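# Hang the loaded sealant gun on the rear hooks

## Task

Put the loaded sealant gun onto the two curved hooks at the back of the table so it ends up hanging still, supported only by those hooks, with its cartridge still seated. The gun must never drop more than a few centimetres, since that usually counts as failure. Declare that you are finished when done.

## Robot and tools

Robot: two seven-joint arms, left_arm and right_arm, each ending in a two-finger gripper whose fingers can fold. Fingers point along the gripper's +z axis and close along its y axis. The reported hand position is the centre of the closed pads (pads 66 mm long); fingertips extend about 33 mm past it. Grip parts with the outer quarter of the pads: deeper grips let fingers fold, holding narrow parts loosely or squeezing wide ones too hard. A fingertip jammed against a surface also folds quietly.

Frames: the scene frame has its origin at table-top height midway between the arms, +z up, +x out over the table, left_arm on the +y side (not the image left). Bases: left_arm at (-0.022, +0.445, +0.034) m, right_arm at (+0.037, -0.363, +0.034) m. Printed hand poses are in the scene frame and may be off by a few cm. All commanded offsets are along each arm's current Hand target axes, not scene axes.

Row layout (used by execute_actions and move): 20 numbers, each in [-1, 1]. First 10 for left: dx, dy, dz, rx, ry, rz, gripper position, force_limit, speed, activate; then the same 10 for right. dx..rz are an offset (not a pose) from that arm's Hand target at the start of the call; 1.0 equals 0.6 m of translation or 180 degrees; rx, ry, rz form one rotation vector. Zeros in all six pose numbers leave an arm alone. Always resend each gripper's intended position, force_limit, speed, since 0 is itself a command; keep activate at 0.

Gripper numbers: position +1 fully open (140 mm), pads touch near -0.8, -1 closes until blocked. force_limit -1..+1 sets squeeze (roughly 14 N to 58 N on small parts at slow close); speed -1..+1 sets closing rate (about 30 to 250 mm/s); faster closing grips harder. Both start at +1. To firm up an existing grip, raise force_limit and nudge position (-1 to -0.98). To soften, open and reclose slowly. Send activate 1 only if fault shows 7 or 13, with nothing against the finger outsides; it cycles the fingers and releases any part.

Tools:
- execute_actions(actions, cameras): actions is a list of actions; each action is up to 15 rows, one per 1/30 s step; a short list repeats its final row. Every row counts from the action's starting Hand target, so repeating an offset moves further. Images come back only for an empty list or when cameras names them.
- move(target, speed, blend, stop_force, zero, blocking, cameras): straight-line path toward one row or a list of up to 15 rows, all offsets from the same starting Hand targets. speed in m/s, 0.002 to 2 (default 0.25), one value or one per target. blend in m rounds corners. stop_force 20 to 40 N ends an arm's path when it feels that much push; aim a few cm past contact and move slowly; omit it when backing away from contact or when the gripper rotates. zero (with stop_force) resets the force baseline. blocking=false returns early. Paths ignore obstacles and cap at 10 s. Result adds a move: line (done, off_target, moving, held, fault; limits=paced or held).
- wait(seconds, cameras): 0 to 3600 s, sends nothing new.
- stop(cameras): brakes a running move.
- zoom_image(camera, region): region [x0, y0, x1, y1] pixels, at most 504 by 504, from the latest image of cam_high, cam_low, cam_left_wrist or cam_right_wrist (all 672x504).
- clear_fault(arm): clears a reported torque or force fault for left_arm or right_arm.
- finished_scene(scene): ends the scene (give the current scene number); irreversible; nothing else in that reply.

Results: end_effector_position (m) and quat_wxyz per gripper; Hand target (the last commanded pose after clipping, which the next offsets start from); object_status: 0 moving, 1 blocked while opening, 2 blocked while closing (a hold), 3 reached target or pads met; position_measured in counts (3 open, about 139 at 60 mm, 230 pads meet); fault code; joint positions, torques and external torques; flange force along gripper axes (includes held weight); wrist depth grid 7x7 in mm; joint velocities note; step positions. The controller clips each step to 70 mm and 16 degrees from the real pose, so a gripper can rest short; resend the shortfall as an offset.

Avoid: contact torque over limits (85 N m big joints, 11 N m wrist and forearm roll) or 85 N net force per arm, including held weight, which stops the arm until clear_fault; joint ranges and speeds; arms or grippers touching each other; gripping the other arm's fingers; hard grips on a part still resting on something; fast swings with a load; slamming into the hooks or table; releasing the gun while moving or above the hooks; anything leaving the table. Long holding or stretched poses heat motors; a MOTOR HOT line warns before a 30 to 60 s brake stop. Loose objects may get nudged occasionally.

Each tool is called as name(argument=value, ...) on one line, values as JSON.

## Session

execute_actions(actions=[])

Scene clock: 0.00 s.
left_arm: end_effector_position=(+0.5152, +0.0289, +0.3056) position_measured=3 object_status=3 fault=0 end_effector_quat_wxyz=(-0.201, +0.714, -0.670, -0.025) | right_arm: end_effector_position=(+0.4194, -0.2911, +0.1305) position_measured=3 object_status=3 fault=0 end_effector_quat_wxyz=(+0.678, -0.271, -0.617, -0.294)
Joint positions: left_arm=[-0.857 0.461 0.013 -1.336 0.397 1.7 -0.966] | right_arm=[-0.067 1.132 -0.376 -1.4 0.833 0.788 1.769]
Joint velocities: within noise
Joint torques (N m): no reading
External joint torques (N m): no reading
Flange force (N): no reading
Wrist depth (mm): cam_left_wrist=[- - 439 - - - - / - - - - - - - / - - - - - - - / 630 511 576 - - 426 - / 364 128 610 - - - 118 / - 111 - 681 - - - / - - 755 805 - - 590] | cam_right_wrist=[- - - - 852 - - / - - - 945 925 2977 2937 / 1479 1610 4101 3105 3952 - - / 1479 1541 - 949 906 2218 - / - 406 451 526 497 133 102 / - - 362 - 322 241 102 / - - 240 240 242 197 -]
Hand target: left_arm +0.5152, +0.0289, +0.3056; -0.201, +0.714, -0.670, -0.025 | right_arm +0.4194, -0.2911, +0.1305; +0.678, -0.271, -0.617, -0.294
Tool commands: left_gripper/position=+1.0 left_gripper/force_limit=+1.0 left_gripper/speed=+1.0 left_gripper/activate=+0.0 right_gripper/position=+1.0 right_gripper/force_limit=+1.0 right_gripper/speed=+1.0 right_gripper/activate=+0.0

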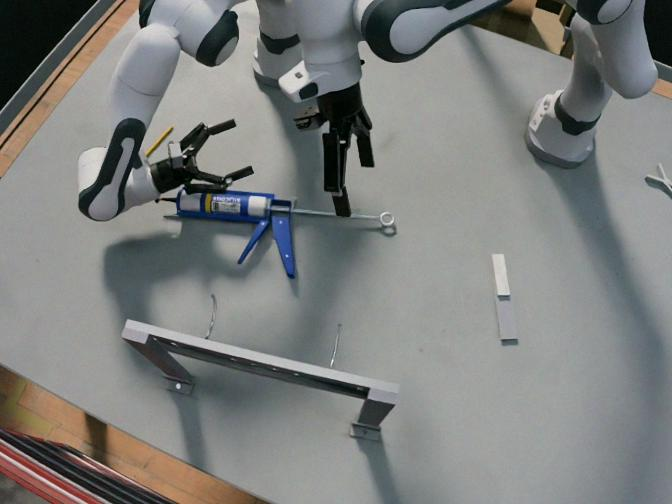

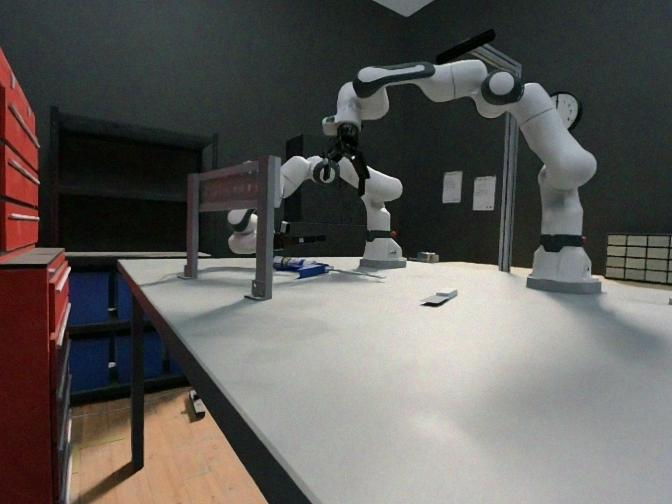

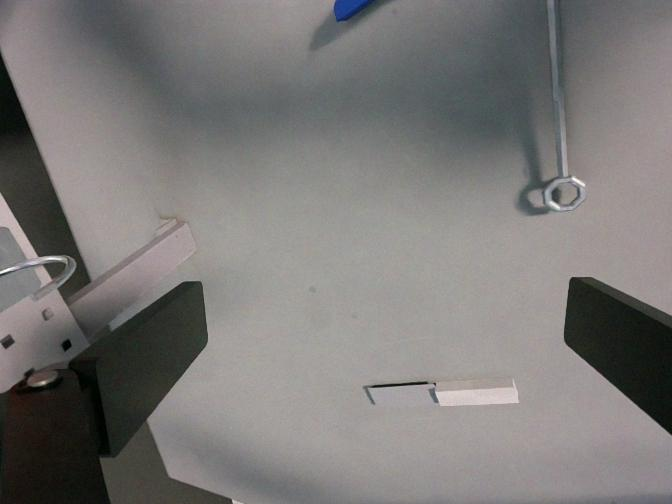

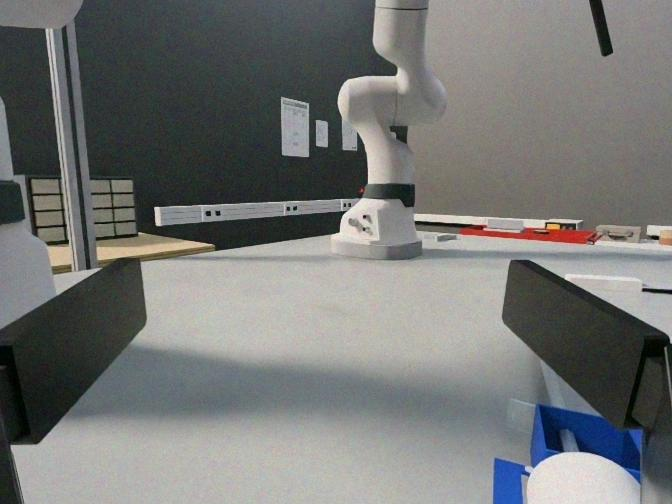

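zoom_image(camera="cam_high", region=[100, 100, 420, 340])

zoom_image(camera="cam_high", region=[100, 270, 420, 460])

zoom_image(camera="cam_low", region=[170, 90, 470, 315])

Scaled by 1.575.

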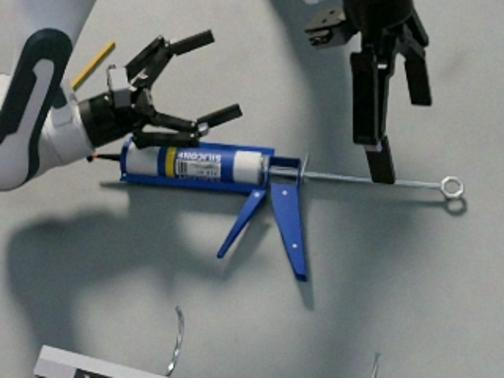

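Scaled by 1.575.

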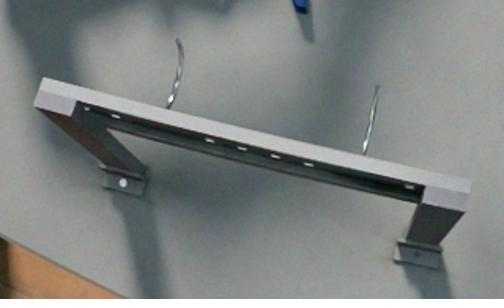

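Scaled by 1.680.

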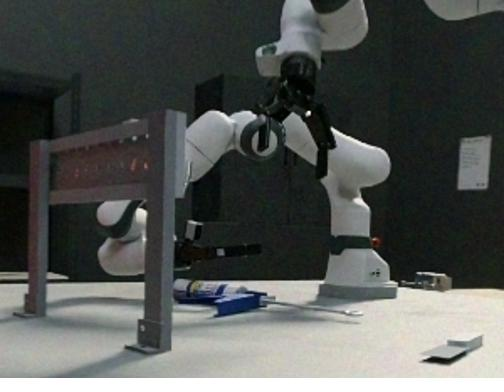

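move(target=[-0.023,0.0575,-0.215,-0.0798,0.1025,0.0199,1,1,1,0, 0.4,0,-0.1,0,0,0,1,1,1,0], cameras=["all"])

Scene clock: 91.20 s.
left_arm: end_effector_position=(+0.4511, -0.0002, +0.4204) position_measured=3 object_status=3 fault=0 end_effector_quat_wxyz=(-0.002, +0.708, -0.706, +0.002) | right_arm: end_effector_position=(+0.4769, -0.3494, +0.3641) position_measured=3 object_status=3 fault=0 end_effector_quat_wxyz=(+0.676, -0.270, -0.618, -0.297)
Joint positions: left_arm=[-0.696 0.331 -0.095 -1.196 0.034 1.53 -0.775] | right_arm=[-0.317 0.874 -0.208 -1.188 0.932 0.5 2.226]
Joint velocities: left_arm=[within noise] | right_arm=[-0.001 0.001 0 0 0 0 0.006]
Joint torques (N m): left_arm=[1.04 -43.22 -0.54 23.89 0.57 2.49 0.2] | right_arm=[-0.61 -52.81 -1.76 21.39 2.16 -2.46 0.18]
External joint torques (N m): left_arm=[0.84 -0.43 -0.12 -0.06 -0.26 -0.16 0.2] | right_arm=[-0.8 -0.32 -0.37 1.19 -0.46 -0.21 0.15]
Flange force (N): left_arm=[-2.6 0.9 0.4] | right_arm=[1.0 0.8 -7.3]
Wrist depth (mm): cam_left_wrist=[544 542 - 489 - - - / - - 523 482 526 - - / 566 - - - - - - / - 555 - - - 521 531 / - 128 - - - - 124 / - 118 - - - - 112 / - - - 630 - - -] | cam_right_wrist=[152 171 - 2898 744 394 356 / 301 - - 3150 802 - 359 / 352 2152 - 941 941 5175 - / 397 444 - - 3450 2977 3150 / - 957 1076 1081 - 125 107 / 420 690 808 833 - - 102 / 421 530 - - - - -]
Hand target: left_arm +0.4503, -0.0001, +0.4195; +0.000, +0.707, -0.707, +0.000 | right_arm +0.4761, -0.3503, +0.3639; +0.678, -0.271, -0.617, -0.294
Off the commanded pose: left_arm 0.001 m, 0 deg | right_arm 0.001 m, 0 deg.
joint sent to its limit (right arm) — joint 6 (wrist pitch), lower limit. The joint targets still meet the commanded pose.
move: done

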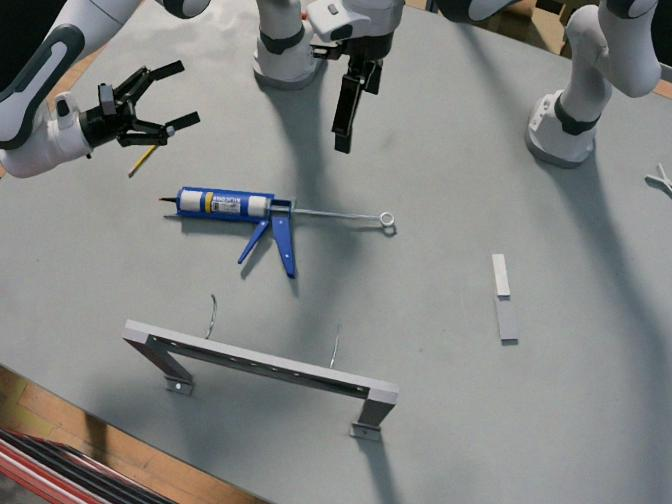

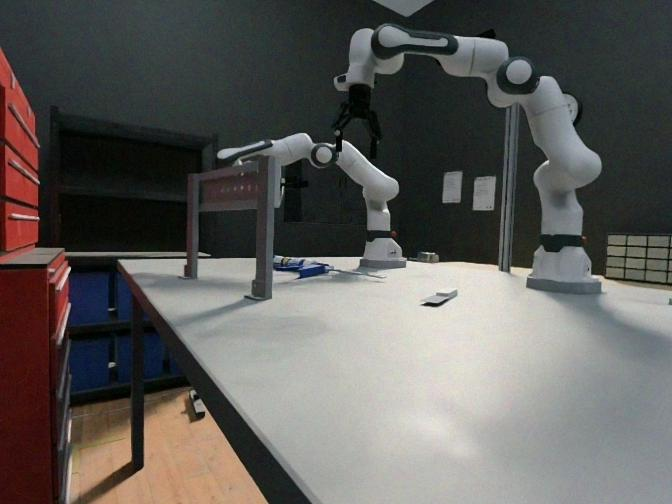

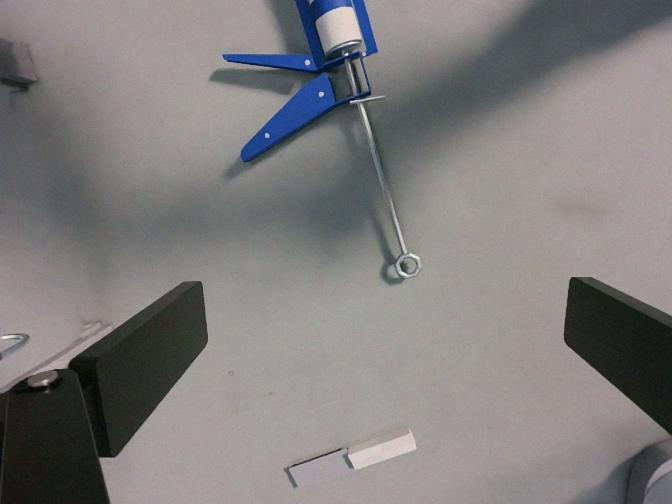

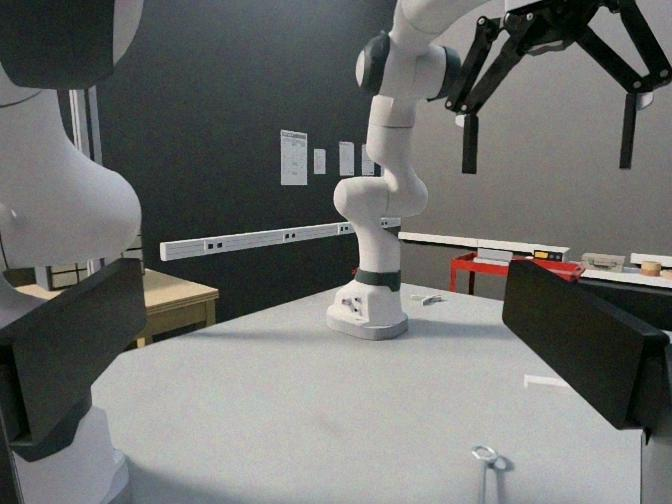

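move(target=[0,0,-0.15,0,0,0,1,1,1,0, 0,0,0,0,0,0,1,1,1,0], cameras=["cam_left_wrist","cam_high"])

Scene clock: 95.97 s.
left_arm: end_effector_position=(+0.4502, -0.0004, +0.5100) position_measured=3 object_status=3 fault=0 end_effector_quat_wxyz=(+0.001, +0.708, -0.706, +0.012) | right_arm: end_effector_position=(+0.4769, -0.3494, +0.3641) position_measured=3 object_status=3 fault=0 end_effector_quat_wxyz=(+0.676, -0.270, -0.618, -0.296)
Joint positions: left_arm=[-0.733 0.604 -0.088 -0.503 0.053 1.13 -0.772] | right_arm=[-0.317 0.874 -0.207 -1.188 0.932 0.5 2.229]
Joint velocities: left_arm=[0.001 0.001 0 0.001 -0.002 -0.005 0] | right_arm=[within noise]
Joint torques (N m): left_arm=[-0.01 -46.2 0.58 19.19 0.79 2.41 0.2] | right_arm=[-0.67 -52.88 -1.81 21.35 2.15 -2.45 0.16]
External joint torques (N m): left_arm=[-0.16 -0.31 0.73 -0.17 0.07 -0.3 0.2] | right_arm=[-0.97 -0.64 -0.51 1.25 -0.47 -0.21 0.13]
Flange force (N): left_arm=[0.0 0.0 0.0] | right_arm=[1.4 0.2 -6.6]
Wrist depth (mm): cam_left_wrist=[- - - 554 608 560 - / - - - 584 - 584 - / - - - - - - - / - - - - - - - / - - - 658 - 649 131 / - 105 - - 717 - 112 / - - 776 - - - 647] | cam_right_wrist=[153 168 - - 679 - - / 295 - - - 742 - - / 357 416 - 3105 1020 - - / 397 449 - - - 2415 - / - 1564 1103 921 - 125 107 / 416 802 - - - 722 102 / 424 466 556 - 541 - -]
Hand target: left_arm +0.4503, -0.0001, +0.5095; +0.000, +0.707, -0.707, +0.000 | right_arm +0.4761, -0.3503, +0.3639; +0.678, -0.271, -0.617, -0.294
Off the commanded pose: left_arm 0.001 m, 1 deg | right_arm 0.001 m, 0 deg.
elbow stopped short (left arm): the move would have taken joint 4 (elbow) straighter than the controller allows.
joint sent to its limit (right arm) — joint 6 (wrist pitch), lower limit. The joint targets still meet the commanded pose.
move: done
Images, in order (width x height): cam_high 672x504, cam_left_wrist 672x504.

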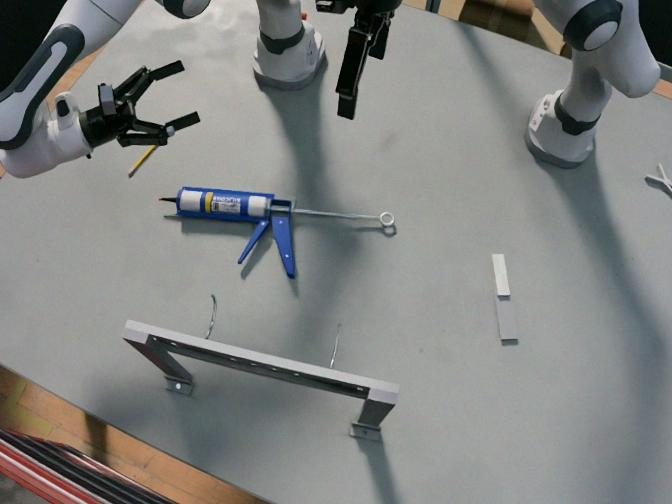

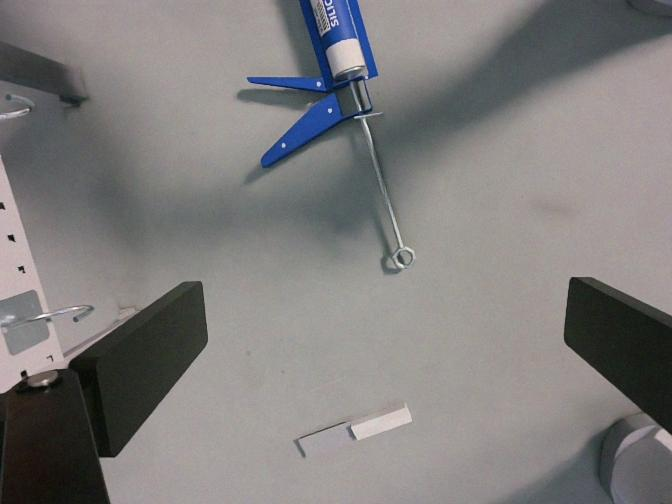

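move(target=[0,0,0.15,0,0,0,1,1,1,0, 0,0,0,0,0,0,1,1,1,0], cameras=["cam_left_wrist"])

move(target=[0,0,0.35,0,0,0,1,1,1,0, 0,0,0,0,0,0,1,1,1,0], cameras=["cam_left_wrist"])

Scene clock: 114.87 s.
left_arm: end_effector_position=(+0.4501, +0.0007, +0.4194) position_measured=3 object_status=3 fault=0 end_effector_quat_wxyz=(-0.001, +0.707, -0.707, -0.001) | right_arm: end_effector_position=(+0.4769, -0.3494, +0.3641) position_measured=3 object_status=3 fault=0 end_effector_quat_wxyz=(+0.676, -0.270, -0.618, -0.296)
Joint positions: left_arm=[-0.698 0.334 -0.093 -1.193 0.034 1.523 -0.772] | right_arm=[-0.317 0.874 -0.207 -1.188 0.932 0.5 2.229]
Joint velocities: left_arm=[0 -0.002 0 -0.002 -0.001 0.005 -0.001] | right_arm=[within noise]
Joint torques (N m): left_arm=[0.94 -44.42 -0.27 22.82 0.52 3 0.09] | right_arm=[-0.68 -52.84 -1.77 21.37 2.17 -2.47 0.15]
External joint torques (N m): left_arm=[0.86 -1.33 0.24 -1.21 -0.29 0.35 0.09] | right_arm=[-0.93 -0.45 -0.43 1.21 -0.47 -0.22 0.12]
Flange force (N): left_arm=[-11.3 10.1 8.2] | right_arm=[1.1 0.4 -7.1]
Wrist depth (mm): cam_left_wrist=[- - - 486 - - - / - - - 507 - - - / - 543 - - - - - / - - 551 - - - - / - 119 - 575 - - 124 / - 111 - - - 605 112 / - - - 652 - - -] | cam_right_wrist=[152 172 - - 732 394 351 / 289 - - 3344 787 - 353 / 352 - - 2683 1030 3396 3293 / 398 445 3244 3061 4180 3344 2786 / - 917 - 997 - 126 106 / 418 - - - - - 102 / 421 549 - 625 573 - -]
Hand target: left_arm +0.4503, -0.0001, +0.4195; +0.000, +0.707, -0.707, +0.000 | right_arm +0.4761, -0.3503, +0.3639; +0.678, -0.271, -0.617, -0.294
Off the commanded pose: left_arm 0.001 m, 0 deg | right_arm 0.001 m, 0 deg.
joint sent to its limit (right arm) — joint 6 (wrist pitch), lower limit. The joint targets still meet the commanded pose.
move: done

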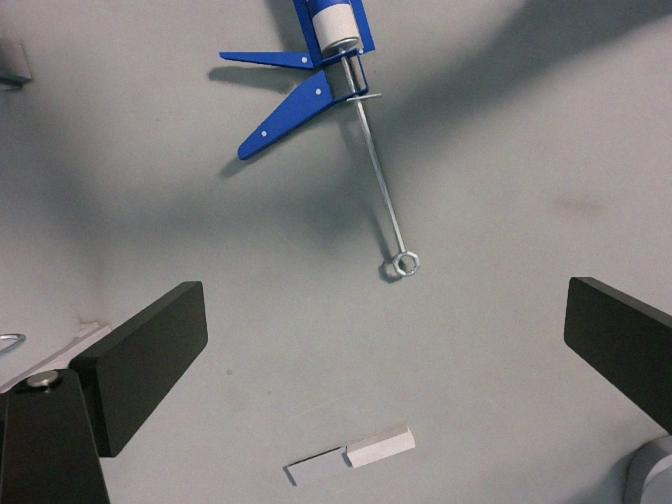

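Scene clock: 116.67 s.
left_arm: end_effector_position=(+0.4489, +0.0004, +0.2088) position_measured=3 object_status=3 fault=0 end_effector_quat_wxyz=(+0.001, +0.706, -0.708, -0.002) | right_arm: end_effector_position=(+0.4769, -0.3494, +0.3641) position_measured=3 object_status=3 fault=0 end_effector_quat_wxyz=(+0.676, -0.270, -0.618, -0.296)
Joint positions: left_arm=[-0.688 0.343 -0.089 -1.722 0.031 2.06 -0.772] | right_arm=[-0.317 0.874 -0.207 -1.188 0.932 0.5 2.229]
Joint velocities: left_arm=[0 -0.001 0 -0.001 0 0.004 -0.001] | right_arm=[within noise]
Joint torques (N m): left_arm=[0.22 -44.86 0.1 24.08 0.93 2.98 -0.13] | right_arm=[-0.67 -52.86 -1.74 21.36 2.14 -2.46 0.2]
External joint torques (N m): left_arm=[0.01 -0.95 0.62 -0.49 0.22 0.33 -0.13] | right_arm=[-0.82 -0.58 -0.35 1.25 -0.48 -0.22 0.17]
Flange force (N): left_arm=[-3.9 4.0 0.6] | right_arm=[1.4 0.6 -6.8]
Wrist depth (mm): cam_left_wrist=[- - 294 296 - - - / - - 303 - 321 - - / - - - 340 - - 328 / - - - - 349 - 357 / - 123 - 368 351 - 131 / - 128 - - - 370 112 / - - - - - - 397] | cam_right_wrist=[152 175 - - 630 366 361 / 293 - - - 790 368 332 / 352 445 2587 997 1011 387 3563 / 393 451 2241 1002 1035 405 2557 / - 1520 1162 1035 1045 125 107 / 418 675 747 639 - - 102 / 420 566 578 641 517 - -]
Hand target: left_arm +0.4503, -0.0001, +0.2095; +0.000, +0.707, -0.707, +0.000 | right_arm +0.4761, -0.3503, +0.3639; +0.678, -0.271, -0.617, -0.294
Off the commanded pose: left_arm 0.002 m, 0 deg | right_arm 0.001 m, 0 deg.
joint sent to its limit (right arm) — joint 6 (wrist pitch), lower limit. The joint targets still meet the commanded pose.
move: done

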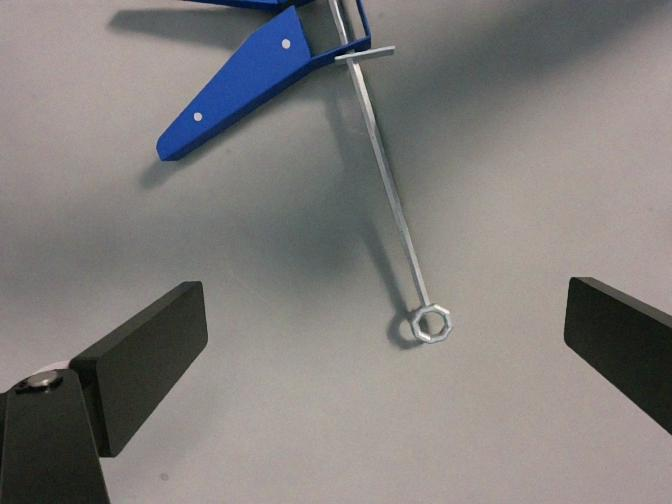

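move(target=[0,0,-0.234,0.5,0,0,1,1,1,0, 0,0,0,0,0,0,1,1,1,0], cameras=["cam_left_wrist","cam_high"])

Scene clock: 177.10 s.
left_arm: end_effector_position=(+0.4506, +0.0011, +0.3492) position_measured=3 object_status=3 fault=0 end_effector_quat_wxyz=(+0.501, -0.500, +0.502, -0.498) | right_arm: end_effector_position=(+0.4769, -0.3494, +0.3641) position_measured=3 object_status=3 fault=0 end_effector_quat_wxyz=(+0.676, -0.270, -0.618, -0.296)
Joint positions: left_arm=[-1.056 0.116 -0.155 -2.358 1.876 1.788 -2.498] | right_arm=[-0.317 0.874 -0.207 -1.188 0.932 0.5 2.229]
Joint velocities: left_arm=[0 0 -0.001 0.001 -0.001 0 -0.005] | right_arm=[within noise]
Joint torques (N m): left_arm=[0.15 -33.12 -0.28 21.12 1.2 -2.35 -0.32] | right_arm=[-0.66 -52.87 -1.75 21.4 2.15 -2.45 0.17]
External joint torques (N m): left_arm=[0.08 -0.07 0.01 0.03 0.24 -0.3 -0.21] | right_arm=[-0.86 -0.51 -0.39 1.25 -0.47 -0.21 0.14]
Flange force (N): left_arm=[-0.3 0.7 0.1] | right_arm=[1.2 0.6 -7.0]
Wrist depth (mm): cam_left_wrist=[- - 1184 938 930 544 - / - - - 976 554 891 - / - - - 1380 550 1398 - / - - 1305 1274 - - - / 1435 128 - - - 589 124 / - - - 1666 - - 112 / - - - - - 752 -] | cam_right_wrist=[152 167 - 755 - - - / 294 - - 663 913 - - / 352 454 - 572 492 - - / 397 1890 - 563 513 2470 2470 / - 962 1050 1035 1050 132 106 / 418 755 793 710 720 679 102 / 423 501 - 577 - 566 -]
Hand target: left_arm +0.4503, -0.0001, +0.3499; +0.500, -0.500, +0.500, -0.500 | right_arm +0.4761, -0.3503, +0.3639; +0.678, -0.271, -0.617, -0.294
Off the commanded pose: left_arm 0.001 m, 0 deg | right_arm 0.001 m, 0 deg.
joint sent to its limit (right arm) — joint 6 (wrist pitch), lower limit. The joint targets still meet the commanded pose.
move: done
Images, in order (width x height): cam_high 672x504, cam_left_wrist 672x504.

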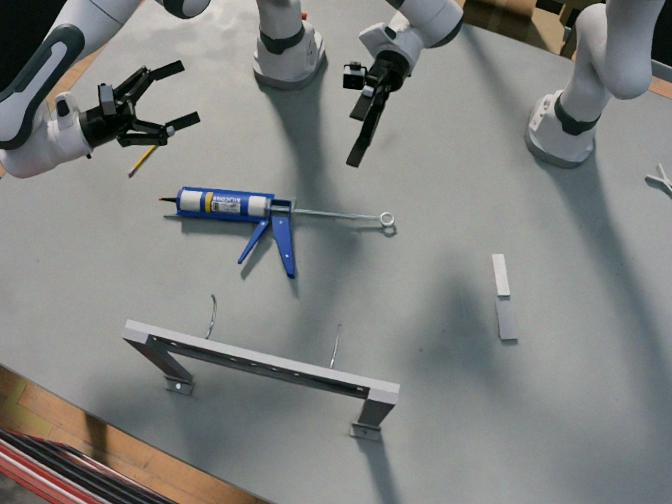

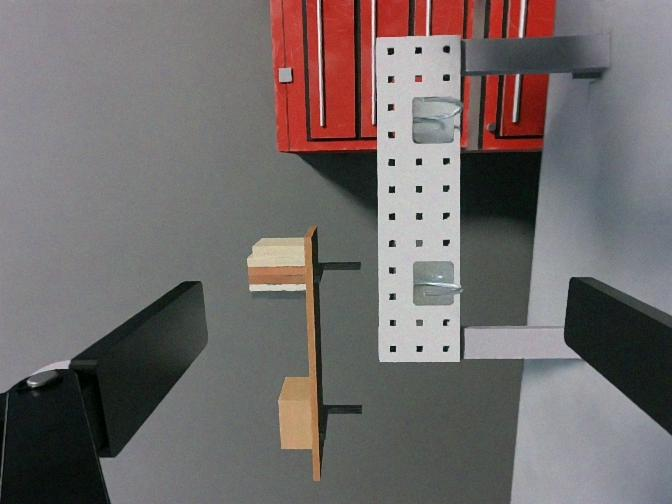

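zoom_image(camera="cam_left_wrist", region=[360, 70, 500, 330])

Scaled by 1.938.

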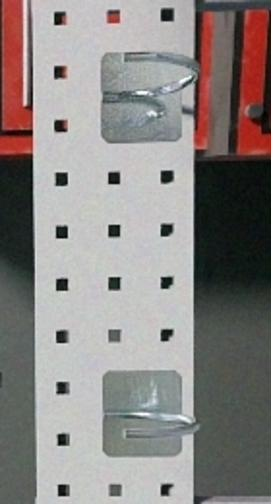

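move(target=[-0.5,0,-0.1,0,0,0,1,1,1,0, 0,0,0,0,0,0,1,1,1,0], cameras=["cam_left_wrist"])

move(target=[0,0,0,0,0,0,1,1,1,0, -0.037,0.011,0.146,-0.1981,-0.5015,0.1786,1,1,1,0], cameras=["cam_right_wrist","cam_high"])

Scene clock: 229.87 s.
left_arm: end_effector_position=(+0.3918, +0.2980, +0.3514) position_measured=3 object_status=3 fault=0 end_effector_quat_wxyz=(+0.567, -0.557, +0.427, -0.432) | right_arm: end_effector_position=(+0.4769, -0.3494, +0.3641) position_measured=3 object_status=3 fault=0 end_effector_quat_wxyz=(+0.676, -0.270, -0.618, -0.296)
Joint positions: left_arm=[-0.808 -0.549 -0.309 -3.039 1.688 1.827 -2.545] | right_arm=[-0.317 0.874 -0.207 -1.188 0.932 0.5 2.229]
Joint velocities: left_arm=[0.002 -0.002 -0.001 0 -0.003 0.004 -0.003] | right_arm=[within noise]
Joint torques (N m): left_arm=[1.34 -9.25 1.95 19.12 0.42 -1.97 -0.42] | right_arm=[-0.69 -52.87 -1.75 21.39 2.16 -2.47 0.16]
External joint torques (N m): left_arm=[1.36 -0.22 0.05 -0.95 -0.35 0.19 -0.31] | right_arm=[-0.86 -0.35 -0.37 1.16 -0.48 -0.22 0.13]
Flange force (N): left_arm=[-3.5 0.1 1.5] | right_arm=[1.0 0.6 -7.1]
Wrist depth (mm): cam_left_wrist=[- - 1259 - 491 500 490 / - - - 1105 - - - / - - - - - - - / - - - 1380 - - - / - 123 - - - - 131 / - 111 - - 2233 - 112 / - - - 1851 - - -] | cam_right_wrist=[153 2012 - - 2860 - - / 297 - - 820 3813 2898 - / 357 423 - 779 805 2977 2977 / 394 1907 2751 997 4025 2651 - / - 1622 1659 1055 - 125 106 / 418 760 727 - - - 102 / 425 484 565 552 - 563 -]
Hand target: left_arm +0.3906, +0.3000, +0.3499; +0.500, -0.500, +0.500, -0.500 | right_arm +0.4761, -0.3503, +0.3639; +0.678, -0.271, -0.617, -0.294
Off the commanded pose: left_arm 0.003 m, 15 deg | right_arm 0.001 m, 0 deg.
joint sent to its limit (left arm) — joint 4 (elbow), lower limit, where the elbow is as bent as it goes. The joint targets are off in orientation, not in position.
joint sent to its limit (right arm) — joint 6 (wrist pitch), lower limit. The joint targets still meet the commanded pose.
move: off_target (left_arm)

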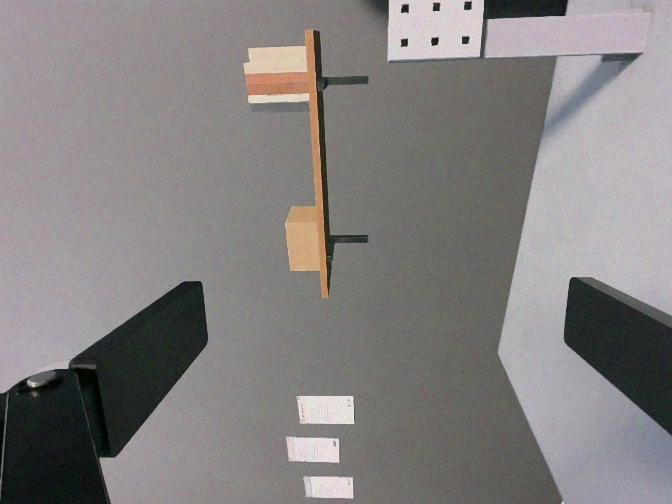

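Scene clock: 234.23 s.
left_arm: end_effector_position=(+0.3919, +0.2983, +0.3513) position_measured=3 object_status=3 fault=0 end_effector_quat_wxyz=(+0.567, -0.557, +0.426, -0.432) | right_arm: end_effector_position=(+0.4206, -0.2817, +0.3493) position_measured=3 object_status=3 fault=0 end_effector_quat_wxyz=(+0.001, +0.705, +0.709, -0.001)
Joint positions: left_arm=[-0.808 -0.549 -0.309 -3.039 1.688 1.828 -2.545] | right_arm=[-0.614 -0.673 0.608 -2.33 0.367 1.74 2.999]
Joint velocities: left_arm=[within noise] | right_arm=[0 0 0.001 0.001 0.004 -0.005 0.006]
Joint torques (N m): left_arm=[0.04 -8.97 2.97 19.08 0.56 -2.05 -0.31] | right_arm=[-0.66 -5.76 -10.82 24.72 1.31 2.17 0.25]
External joint torques (N m): left_arm=[0.07 0.06 1.09 -0.98 -0.22 0.11 -0.21] | right_arm=[-0.69 -1.28 0.21 1.45 0.38 -0.34 0.25]
Flange force (N): left_arm=[-3.7 -0.4 1.2] | right_arm=[1.6 0.0 -4.2]
Wrist depth (mm): cam_left_wrist=[- - - - 481 487 479 / - - - 1297 - - - / - - - - - 656 602 / - - - 1435 1581 - - / - 122 1851 - - - 118 / - 1934 - - - 2006 - / - - - 2025 - - 526] | cam_right_wrist=[417 415 426 - 426 418 - / 436 - 455 449 449 - - / 447 461 - 479 453 - 490 / 442 460 496 - 495 - - / - 149 - 525 508 125 106 / - 520 - 575 559 572 102 / - - - 592 - 592 -]
Hand target: left_arm +0.3914, +0.2988, +0.3498; +0.565, -0.559, +0.426, -0.432 (not the last commanded pose) | right_arm +0.4201, -0.2805, +0.3499; +0.000, +0.707, +0.707, +0.000
Off the commanded pose: left_arm 0.003 m, 15 deg | right_arm 0.001 m, 0 deg.
joint sent to its limit (right arm) — joint 7 (wrist roll), upper limit. The joint targets still meet the commanded pose.
joint at its limit (left arm) — joint 4 (elbow), lower limit, where the elbow is as bent as it goes.
move: done
Images, in order (width x height): cam_high 672x504, cam_right_wrist 672x504.

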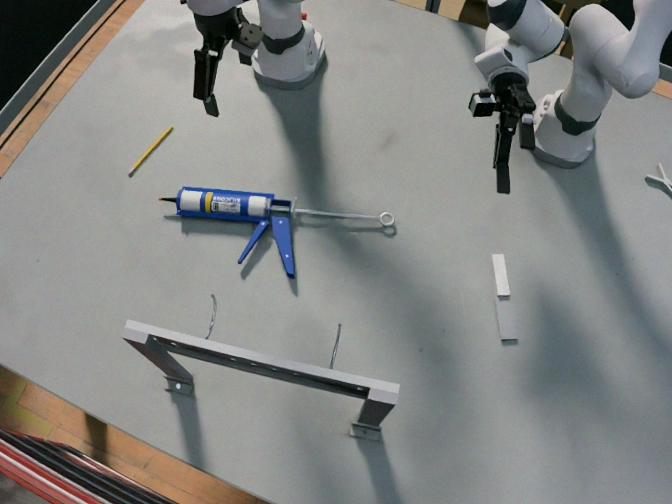

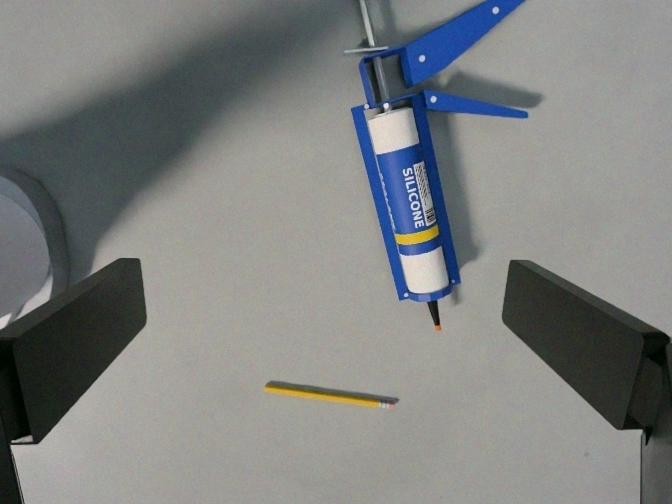

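move(target=[[0,0,0,0,0,0,1,1,1,0, 0,0,0,0,0,-0.5,1,1,1,0],[0,0,0,0,0,0,1,1,1,0, 0,0,0,0,0,-0.99,1,1,1,0]], cameras=["cam_right_wrist"], speed=0.6)

Scene clock: 244.70 s.
left_arm: end_effector_position=(+0.3919, +0.2983, +0.3513) position_measured=3 object_status=3 fault=0 end_effector_quat_wxyz=(+0.567, -0.557, +0.426, -0.432) | right_arm: end_effector_position=(+0.4201, -0.2794, +0.3492) position_measured=3 object_status=3 fault=0 end_effector_quat_wxyz=(+0.000, +0.694, -0.720, -0.001)
Joint positions: left_arm=[-0.808 -0.549 -0.309 -3.039 1.688 1.828 -2.545] | right_arm=[0.825 -0.627 -0.52 -2.336 -0.3 1.766 0.531]
Joint velocities: left_arm=[within noise] | right_arm=[0 0.001 -0.001 0 -0.001 0.001 -0.008]
Joint torques (N m): left_arm=[0.02 -8.93 2.94 19.09 0.56 -2.06 -0.31] | right_arm=[0.41 -9.09 6.64 25.13 0.36 2.14 -0.2]
External joint torques (N m): left_arm=[0.05 0.09 1.07 -1 -0.22 0.1 -0.2] | right_arm=[0.34 -1.34 -1.56 1.39 -0.39 -0.4 -0.2]
Flange force (N): left_arm=[-3.7 -0.3 1.1] | right_arm=[3.0 -1.8 -3.4]
Wrist depth (mm): cam_left_wrist=[- 1305 - - 498 497 481 / - - - 1337 - - - / - - - - - - - / 1666 - - 1504 1679 - - / - 119 - - - - 131 / - 127 2355 - - - - / - - - 2519 - - 547] | cam_right_wrist=[- - - - 440 451 407 / - 418 412 452 - - 406 / 470 454 425 - - 490 443 / 457 472 453 - 481 531 - / - 137 482 - - 125 102 / - - - - 538 560 102 / - - - - 570 - -]
Hand target: left_arm +0.3914, +0.2988, +0.3498; +0.565, -0.559, +0.426, -0.432 | right_arm +0.4201, -0.2805, +0.3499; +0.000, +0.696, -0.718, +0.000
Off the commanded pose: left_arm 0.002 m, 0 deg | right_arm 0.001 m, 0 deg.
joint at its limit (left arm) — joint 4 (elbow), lower limit, where the elbow is as bent as it goes.
move: done; limits=paced

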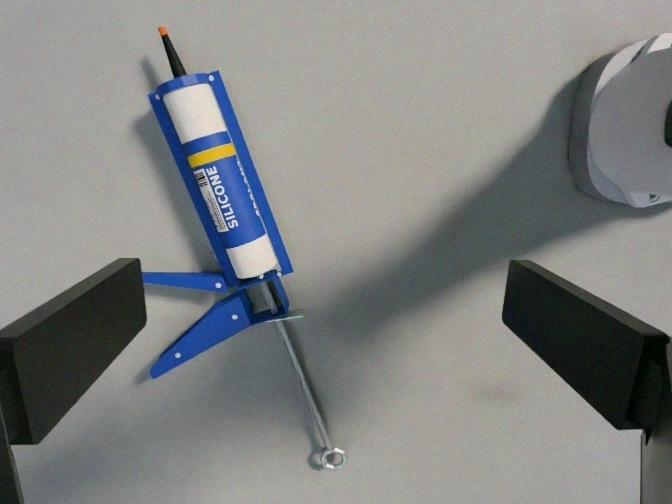

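zoom_image(camera="cam_right_wrist", region=[130, 60, 370, 400])

Scaled by 1.482.

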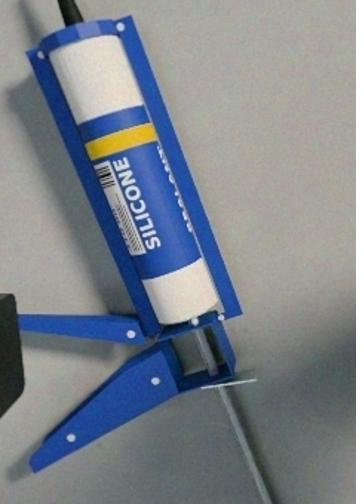

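move(target=[0,0,0,0,0,0,1,1,1,0, -0.022,-0.19,0.23,0,0,-0.102,1,1,1,0], cameras=["cam_right_wrist","cam_high"])

Scene clock: 272.93 s.
left_arm: end_effector_position=(+0.3919, +0.2983, +0.3513) position_measured=3 object_status=3 fault=0 end_effector_quat_wxyz=(+0.567, -0.557, +0.426, -0.432) | right_arm: end_effector_position=(+0.5339, -0.2715, +0.2117) position_measured=3 object_status=3 fault=0 end_effector_quat_wxyz=(+0.001, +0.801, -0.599, +0.000)
Joint positions: left_arm=[-0.808 -0.549 -0.309 -3.039 1.688 1.828 -2.545] | right_arm=[1.084 -0.13 -0.928 -2.273 -0.13 2.189 -0.007]
Joint velocities: left_arm=[within noise] | right_arm=[-0.001 0 0 0.002 0 0 -0.008]
Joint torques (N m): left_arm=[0.06 -8.98 2.98 19.1 0.54 -2.05 -0.29] | right_arm=[0.46 -15.86 1.78 24.68 0.93 2.4 -0.11]
External joint torques (N m): left_arm=[0.08 0.03 1.1 -0.96 -0.24 0.11 -0.19] | right_arm=[0.24 -0.1 -1.55 1.26 0.32 -0.2 -0.11]
Flange force (N): left_arm=[-3.8 -0.7 1.0] | right_arm=[2.5 -7.8 -0.5]
Wrist depth (mm): cam_left_wrist=[- - - - 489 496 491 / - 1371 1354 1321 - 1454 - / 1515 - - 1407 - 863 488 / 1692 - - 1362 - - 488 / 1747 122 - - 1747 - 124 / - - - - - - 112 / - - - 2145 - - -] | cam_right_wrist=[- 299 306 283 315 323 326 / 311 318 315 292 - 335 346 / 320 325 337 302 - 353 359 / - 310 344 313 367 367 374 / - 149 359 343 - 132 107 / 111 367 370 365 389 403 102 / - - 403 - - - -]
Hand target: left_arm +0.3914, +0.2988, +0.3498; +0.565, -0.559, +0.426, -0.432 | right_arm +0.5343, -0.2709, +0.2118; +0.000, +0.802, -0.598, +0.000
Off the commanded pose: left_arm 0.002 m, 0 deg | right_arm 0.001 m, 0 deg.
joint at its limit (left arm) — joint 4 (elbow), lower limit, where the elbow is as bent as it goes.
move: done
Images, in order (width x height): cam_high 672x504, cam_right_wrist 672x504.

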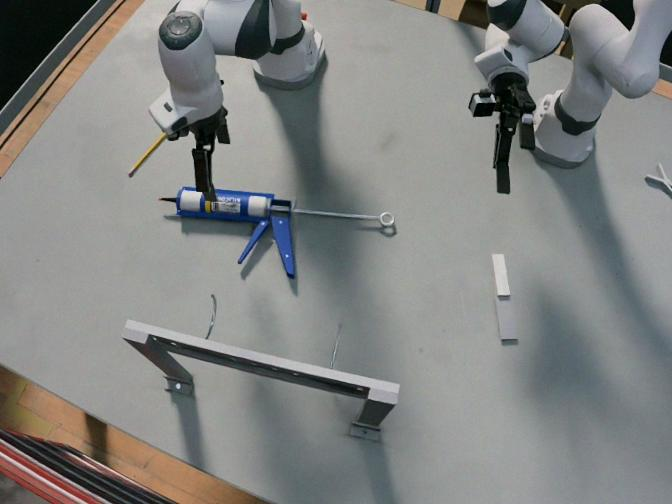

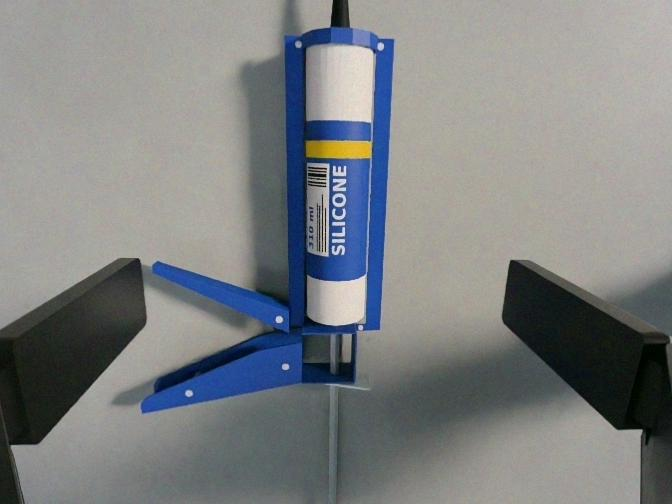

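move(target=[0,0,0,0,0,0,1,1,1,0, 0,0.27,0.05,0.33,0,0,1,1,1,0], cameras=["cam_right_wrist"])

Scene clock: 286.73 s.
left_arm: end_effector_position=(+0.3919, +0.2983, +0.3513) position_measured=3 object_status=3 fault=0 end_effector_quat_wxyz=(+0.567, -0.557, +0.426, -0.432) | right_arm: end_effector_position=(+0.4224, -0.2993, +0.1924) position_measured=3 object_status=3 fault=0 end_effector_quat_wxyz=(-0.226, +0.791, -0.560, +0.099)
Joint positions: left_arm=[-0.808 -0.549 -0.309 -3.039 1.688 1.828 -2.545] | right_arm=[0.723 -1.093 -1.073 -3.022 -1.108 2.483 0.367]
Joint torques (N m): left_arm=[0.03 -8.96 2.96 19.12 0.56 -2.06 -0.3] | right_arm=[0.27 5.9 10.91 14.87 0.34 3.52 0.12]
External joint torques (N m): left_arm=[0.06 0.1 1.08 -0.98 -0.23 0.1 -0.19] | right_arm=[0.33 0.52 -1.45 0.66 -0.38 0.06 0.17]
Flange force (N): left_arm=[-3.6 -0.3 1.1] | right_arm=[3.2 -3.6 10.6]
Wrist depth (mm): cam_left_wrist=[- - - - 489 493 489 / - - - 1238 - 1337 527 / - - - 1177 1494 - - / - 1354 1617 1454 - - - / 1900 122 1719 - 1900 - 124 / - 111 2210 - - 821 112 / - - - 2124 - - -] | cam_right_wrist=[- - - 271 - - 230 / - - 316 281 - 255 241 / 493 - 327 298 297 - 252 / 541 455 362 319 - 278 - / - 465 387 373 327 132 106 / - - - - - 322 102 / - 587 488 464 - 336 -]
Hand target: left_arm +0.3914, +0.2988, +0.3498; +0.565, -0.559, +0.426, -0.432 | right_arm +0.4231, -0.2988, +0.1930; -0.227, +0.791, -0.560, +0.100 (not the last commanded pose)
Off the commanded pose: left_arm 0.002 m, 0 deg | right_arm 0.048 m, 32 deg.
joint at its limit (left arm) — joint 4 (elbow), lower limit, where the elbow is as bent as it goes.
move: held (right_arm; a check stopped the path); limits=paced,held
pose unreachable (right arm): on one or more control steps of this call, first in action 0 (counted from 0), this arm could not follow its commanded pose, so it was not sent that pose on those steps. It may still have moved: this result reports where it is.
cause: moving toward the commanded pose would bring two parts of the arm too close to each other (joints 2 (shoulder) to 5 (forearm roll) lie between them).

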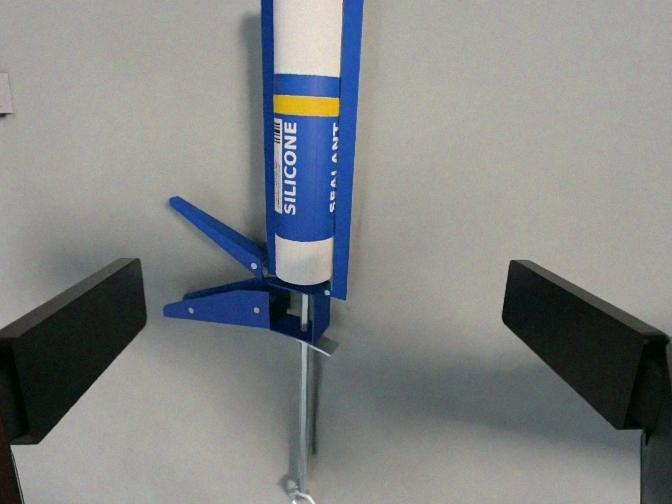

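move(target=[0,0,0,0,0,0,1,1,1,0, 0.019,-0.183,0.06,-0.154,0.0355,0.0152,1,1,1,0])

move(target=[0,0,0,0,0,0,1,1,1,0, 0,-0.25,0.03,-0.28,0,0,1,1,1,0], cameras=["cam_right_wrist"])

Scene clock: 298.77 s.
left_arm: end_effector_position=(+0.3919, +0.2983, +0.3513) position_measured=3 object_status=3 fault=0 end_effector_quat_wxyz=(+0.567, -0.557, +0.426, -0.432) | right_arm: end_effector_position=(+0.5347, -0.2707, +0.2120) position_measured=3 object_status=3 fault=0 end_effector_quat_wxyz=(-0.003, +0.800, -0.599, +0.003)
Joint positions: left_arm=[-0.808 -0.549 -0.309 -3.039 1.688 1.828 -2.545] | right_arm=[1.592 -0.471 -1.365 -2.253 -0.538 2.09 0.293]
Joint velocities: left_arm=[within noise] | right_arm=[0 -0.001 0.001 0 0 -0.003 -0.004]
Joint torques (N m): left_arm=[0.04 -8.99 3 19.07 0.56 -2.05 -0.28] | right_arm=[0.42 3.57 11.57 22.46 0.62 2.22 -0.25]
External joint torques (N m): left_arm=[0.06 0.08 1.11 -1.02 -0.22 0.11 -0.17] | right_arm=[0.27 -1 -1.98 1.4 -0.04 -0.35 -0.25]
Flange force (N): left_arm=[-3.8 -0.5 1.1] | right_arm=[2.9 -14.5 2.9]
Wrist depth (mm): cam_left_wrist=[- - - - 487 493 475 / - - 1252 1245 - - - / - - 1371 - 1297 - - / - - - 1474 - 734 - / - - - - - 873 124 / - 128 3233 2355 - - 112 / - 1900 - 2280 - - -] | cam_right_wrist=[297 311 303 289 317 331 325 / - - - 295 - 356 349 / - - - 303 342 349 352 / - 345 - 313 - 149 375 / - 137 342 347 - 132 107 / - 378 347 372 405 - 102 / - 396 403 408 425 - -]
Hand target: left_arm +0.3914, +0.2988, +0.3498; +0.565, -0.559, +0.426, -0.432 | right_arm +0.5342, -0.2708, +0.2121; -0.002, +0.802, -0.598, +0.001
Off the commanded pose: left_arm 0.002 m, 0 deg | right_arm 0.001 m, 0 deg.
joint at its limit (left arm) — joint 4 (elbow), lower limit, where the elbow is as bent as it goes.
move: done

Scene clock: 301.53 s.
left_arm: end_effector_position=(+0.3919, +0.2983, +0.3513) position_measured=3 object_status=3 fault=0 end_effector_quat_wxyz=(+0.567, -0.557, +0.426, -0.432) | right_arm: end_effector_position=(+0.6777, -0.2278, +0.1953) position_measured=3 object_status=3 fault=0 end_effector_quat_wxyz=(+0.133, +0.782, -0.594, -0.135)
Joint positions: left_arm=[-0.808 -0.549 -0.309 -3.039 1.688 1.828 -2.545] | right_arm=[2.85 -1.238 -1.796 -0.74 -1.043 1.115 0.24]
Joint velocities: left_arm=[within noise] | right_arm=[0 -0.001 0.001 -0.001 -0.004 -0.004 0.001]
Joint torques (N m): left_arm=[-0.01 -8.95 2.98 19.12 0.57 -2.06 -0.28] | right_arm=[0.39 53.21 17.06 9.45 0.75 1.11 0.14]
External joint torques (N m): left_arm=[0.02 0.12 1.1 -0.94 -0.21 0.11 -0.18] | right_arm=[0.19 -0.25 -1.34 1.32 -0.47 -0.38 0.11]
Flange force (N): left_arm=[-3.4 -0.3 1.2] | right_arm=[0.0 0.0 0.0]
Wrist depth (mm): cam_left_wrist=[1371 - 1289 - 488 500 486 / - - - 1122 - - 498 / - 1558 - - - - - / - - 1617 1425 - - - / - 128 - - - - 131 / - 1867 - 2777 - - 112 / - 2329 - 2329 1570 - -] | cam_right_wrist=[240 263 276 - 306 391 - / - - - 334 314 - 496 / 255 - 313 - 339 - 580 / - 295 331 347 364 - 569 / - 314 341 378 418 125 102 / - 337 356 363 485 - 102 / - 349 - - 530 - -]
Hand target: left_arm +0.3914, +0.2988, +0.3498; +0.565, -0.559, +0.426, -0.432 | right_arm +0.6781, -0.2280, +0.1948; +0.247, +0.757, -0.569, -0.204
Off the commanded pose: left_arm 0.002 m, 0 deg | right_arm 0.001 m, 29 deg; orientation clipped.
joint sent to its limit (right arm) — joint 1 (waist), upper limit. The joint targets are off in orientation, not in position.
joint at its limit (left arm) — joint 4 (elbow), lower limit, where the elbow is as bent as it goes.
move: off_target (right_arm); limits=paced

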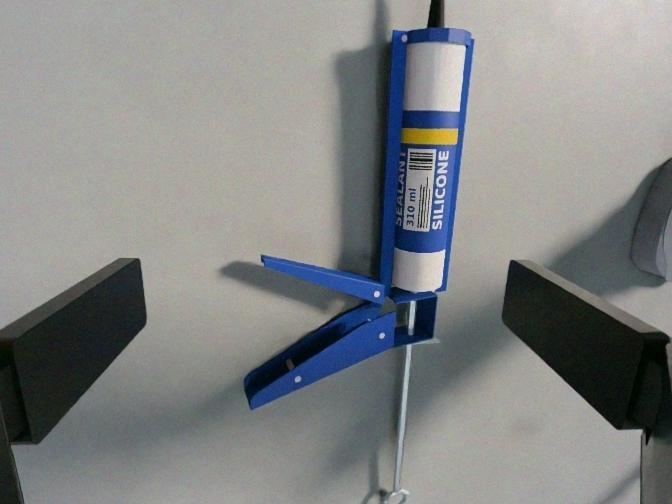

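zoom_image(camera="cam_right_wrist", region=[230, 10, 500, 504])

Scaled by 1.020.

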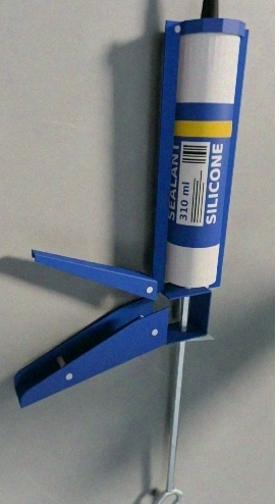

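move(target=[0,0,0,0,0,0,1,1,1,0, 0,0.295,0.082,0.28,0,0,1,1,1,0])

Scene clock: 332.73 s.
left_arm: end_effector_position=(+0.3919, +0.2983, +0.3513) position_measured=3 object_status=3 fault=0 end_effector_quat_wxyz=(+0.567, -0.557, +0.426, -0.432) | right_arm: end_effector_position=(+0.5135, -0.2757, +0.2625) position_measured=3 object_status=3 fault=0 end_effector_quat_wxyz=(-0.097, +0.792, -0.600, +0.056)
Joint positions: left_arm=[-0.808 -0.549 -0.309 -3.039 1.688 1.828 -2.545] | right_arm=[1.582 -1.279 -1.127 -2.407 -1.171 1.698 0.704]
Joint velocities: left_arm=[within noise] | right_arm=[0 -0.001 0.001 -0.001 0 0.001 0.007]
Joint torques (N m): left_arm=[0.01 -8.94 2.94 19.1 0.57 -2.05 -0.3] | right_arm=[-0.77 15.8 22.88 12.17 0.09 2.97 0.01]
External joint torques (N m): left_arm=[0.05 0.05 1.08 -0.95 -0.21 0.1 -0.2] | right_arm=[-0.85 -0.17 -1.6 0.35 -0.4 0.03 0.03]
Flange force (N): left_arm=[-3.7 -0.5 1.1] | right_arm=[2.1 -0.5 4.0]
Wrist depth (mm): cam_left_wrist=[- - - 1267 487 497 487 / - - 1398 1282 - - - / - - - - 1425 - - / - - - 1526 - - - / - 128 - - - - 124 / - 112 - - - - 112 / - - - 2434 - - -] | cam_right_wrist=[392 383 - 356 349 337 - / - - - 373 341 - 338 / 435 - - 359 365 363 351 / 460 431 421 383 403 149 374 / - 136 438 413 405 125 107 / 515 508 - 462 - - 102 / - - - 482 - - -]
Hand target: left_arm +0.3914, +0.2988, +0.3498; +0.565, -0.559, +0.426, -0.432 | right_arm +0.5143, -0.2757, +0.2630; -0.099, +0.790, -0.602, +0.058
Off the commanded pose: left_arm 0.002 m, 0 deg | right_arm 0.001 m, 0 deg.
joint at its limit (left arm) — joint 4 (elbow), lower limit, where the elbow is as bent as it goes.
move: done

move(target=[[0,0,0,0,0,0,1,1,1,0, -0.026,0.069,-0.164,0.0063,0.057,0.4935,1,1,1,0],[0,0,0,0,0,0,1,1,1,0, -0.026,0.069,-0.164,0.0126,0.1133,0.987,1,1,1,0]], speed=0.5, cameras=["cam_high"])

Scene clock: 355.43 s.
left_arm: end_effector_position=(+0.3919, +0.2983, +0.3513) position_measured=3 object_status=3 fault=0 end_effector_quat_wxyz=(+0.567, -0.557, +0.426, -0.432) | right_arm: end_effector_position=(+0.4502, -0.2806, +0.3500) position_measured=3 object_status=3 fault=0 end_effector_quat_wxyz=(+0.000, +0.595, +0.804, -0.002)
Joint positions: left_arm=[-0.808 -0.549 -0.309 -3.039 1.688 1.828 -2.545] | right_arm=[0.02 -0.437 0.113 -2.266 0.047 1.828 2.999]
Joint velocities: left_arm=[within noise] | right_arm=[-0.002 0 0 0.001 0.001 -0.001 0.004]
Joint torques (N m): left_arm=[0.05 -8.91 2.97 19.11 0.56 -2.06 -0.29] | right_arm=[-1.02 -18.53 -1.9 25.26 1.24 2.54 0.11]
External joint torques (N m): left_arm=[0.04 0.05 1.05 -0.87 -0.2 0.1 -0.18] | right_arm=[-1.05 -1.35 -0.08 0.29 0.32 0.02 0.11]
Flange force (N): left_arm=[-3.4 -0.5 1.1] | right_arm=[-0.1 -3.4 -0.9]
Wrist depth (mm): cam_left_wrist=[1274 - - - 499 495 493 / - - - 1128 - - - / - 1435 - - - - - / - - 1867 1593 - - - / - 128 - - - - 113 / - 128 1692 - - - 112 / - - 1969 2642 - - -] | cam_right_wrist=[425 - - - 436 430 440 / 436 451 - 437 442 448 - / 459 - 467 458 425 - 486 / - - - 492 490 150 500 / - 137 - 524 - 133 102 / - - 535 554 - - 102 / 569 586 - 577 - 609 -]
Hand target: left_arm +0.3914, +0.2988, +0.3498; +0.565, -0.559, +0.426, -0.432 | right_arm +0.4505, -0.2798, +0.3499; +0.000, +0.598, +0.802, +0.000
Off the commanded pose: left_arm 0.002 m, 0 deg | right_arm 0.001 m, 0 deg.
joint sent to its limit (right arm) — joint 7 (wrist roll), upper limit. The joint targets still meet the commanded pose.
joint at its limit (left arm) — joint 4 (elbow), lower limit, where the elbow is as bent as it goes.
move: done; limits=paced

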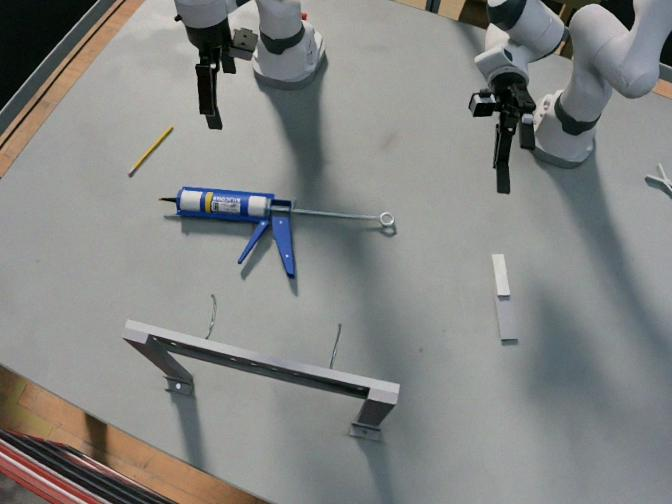

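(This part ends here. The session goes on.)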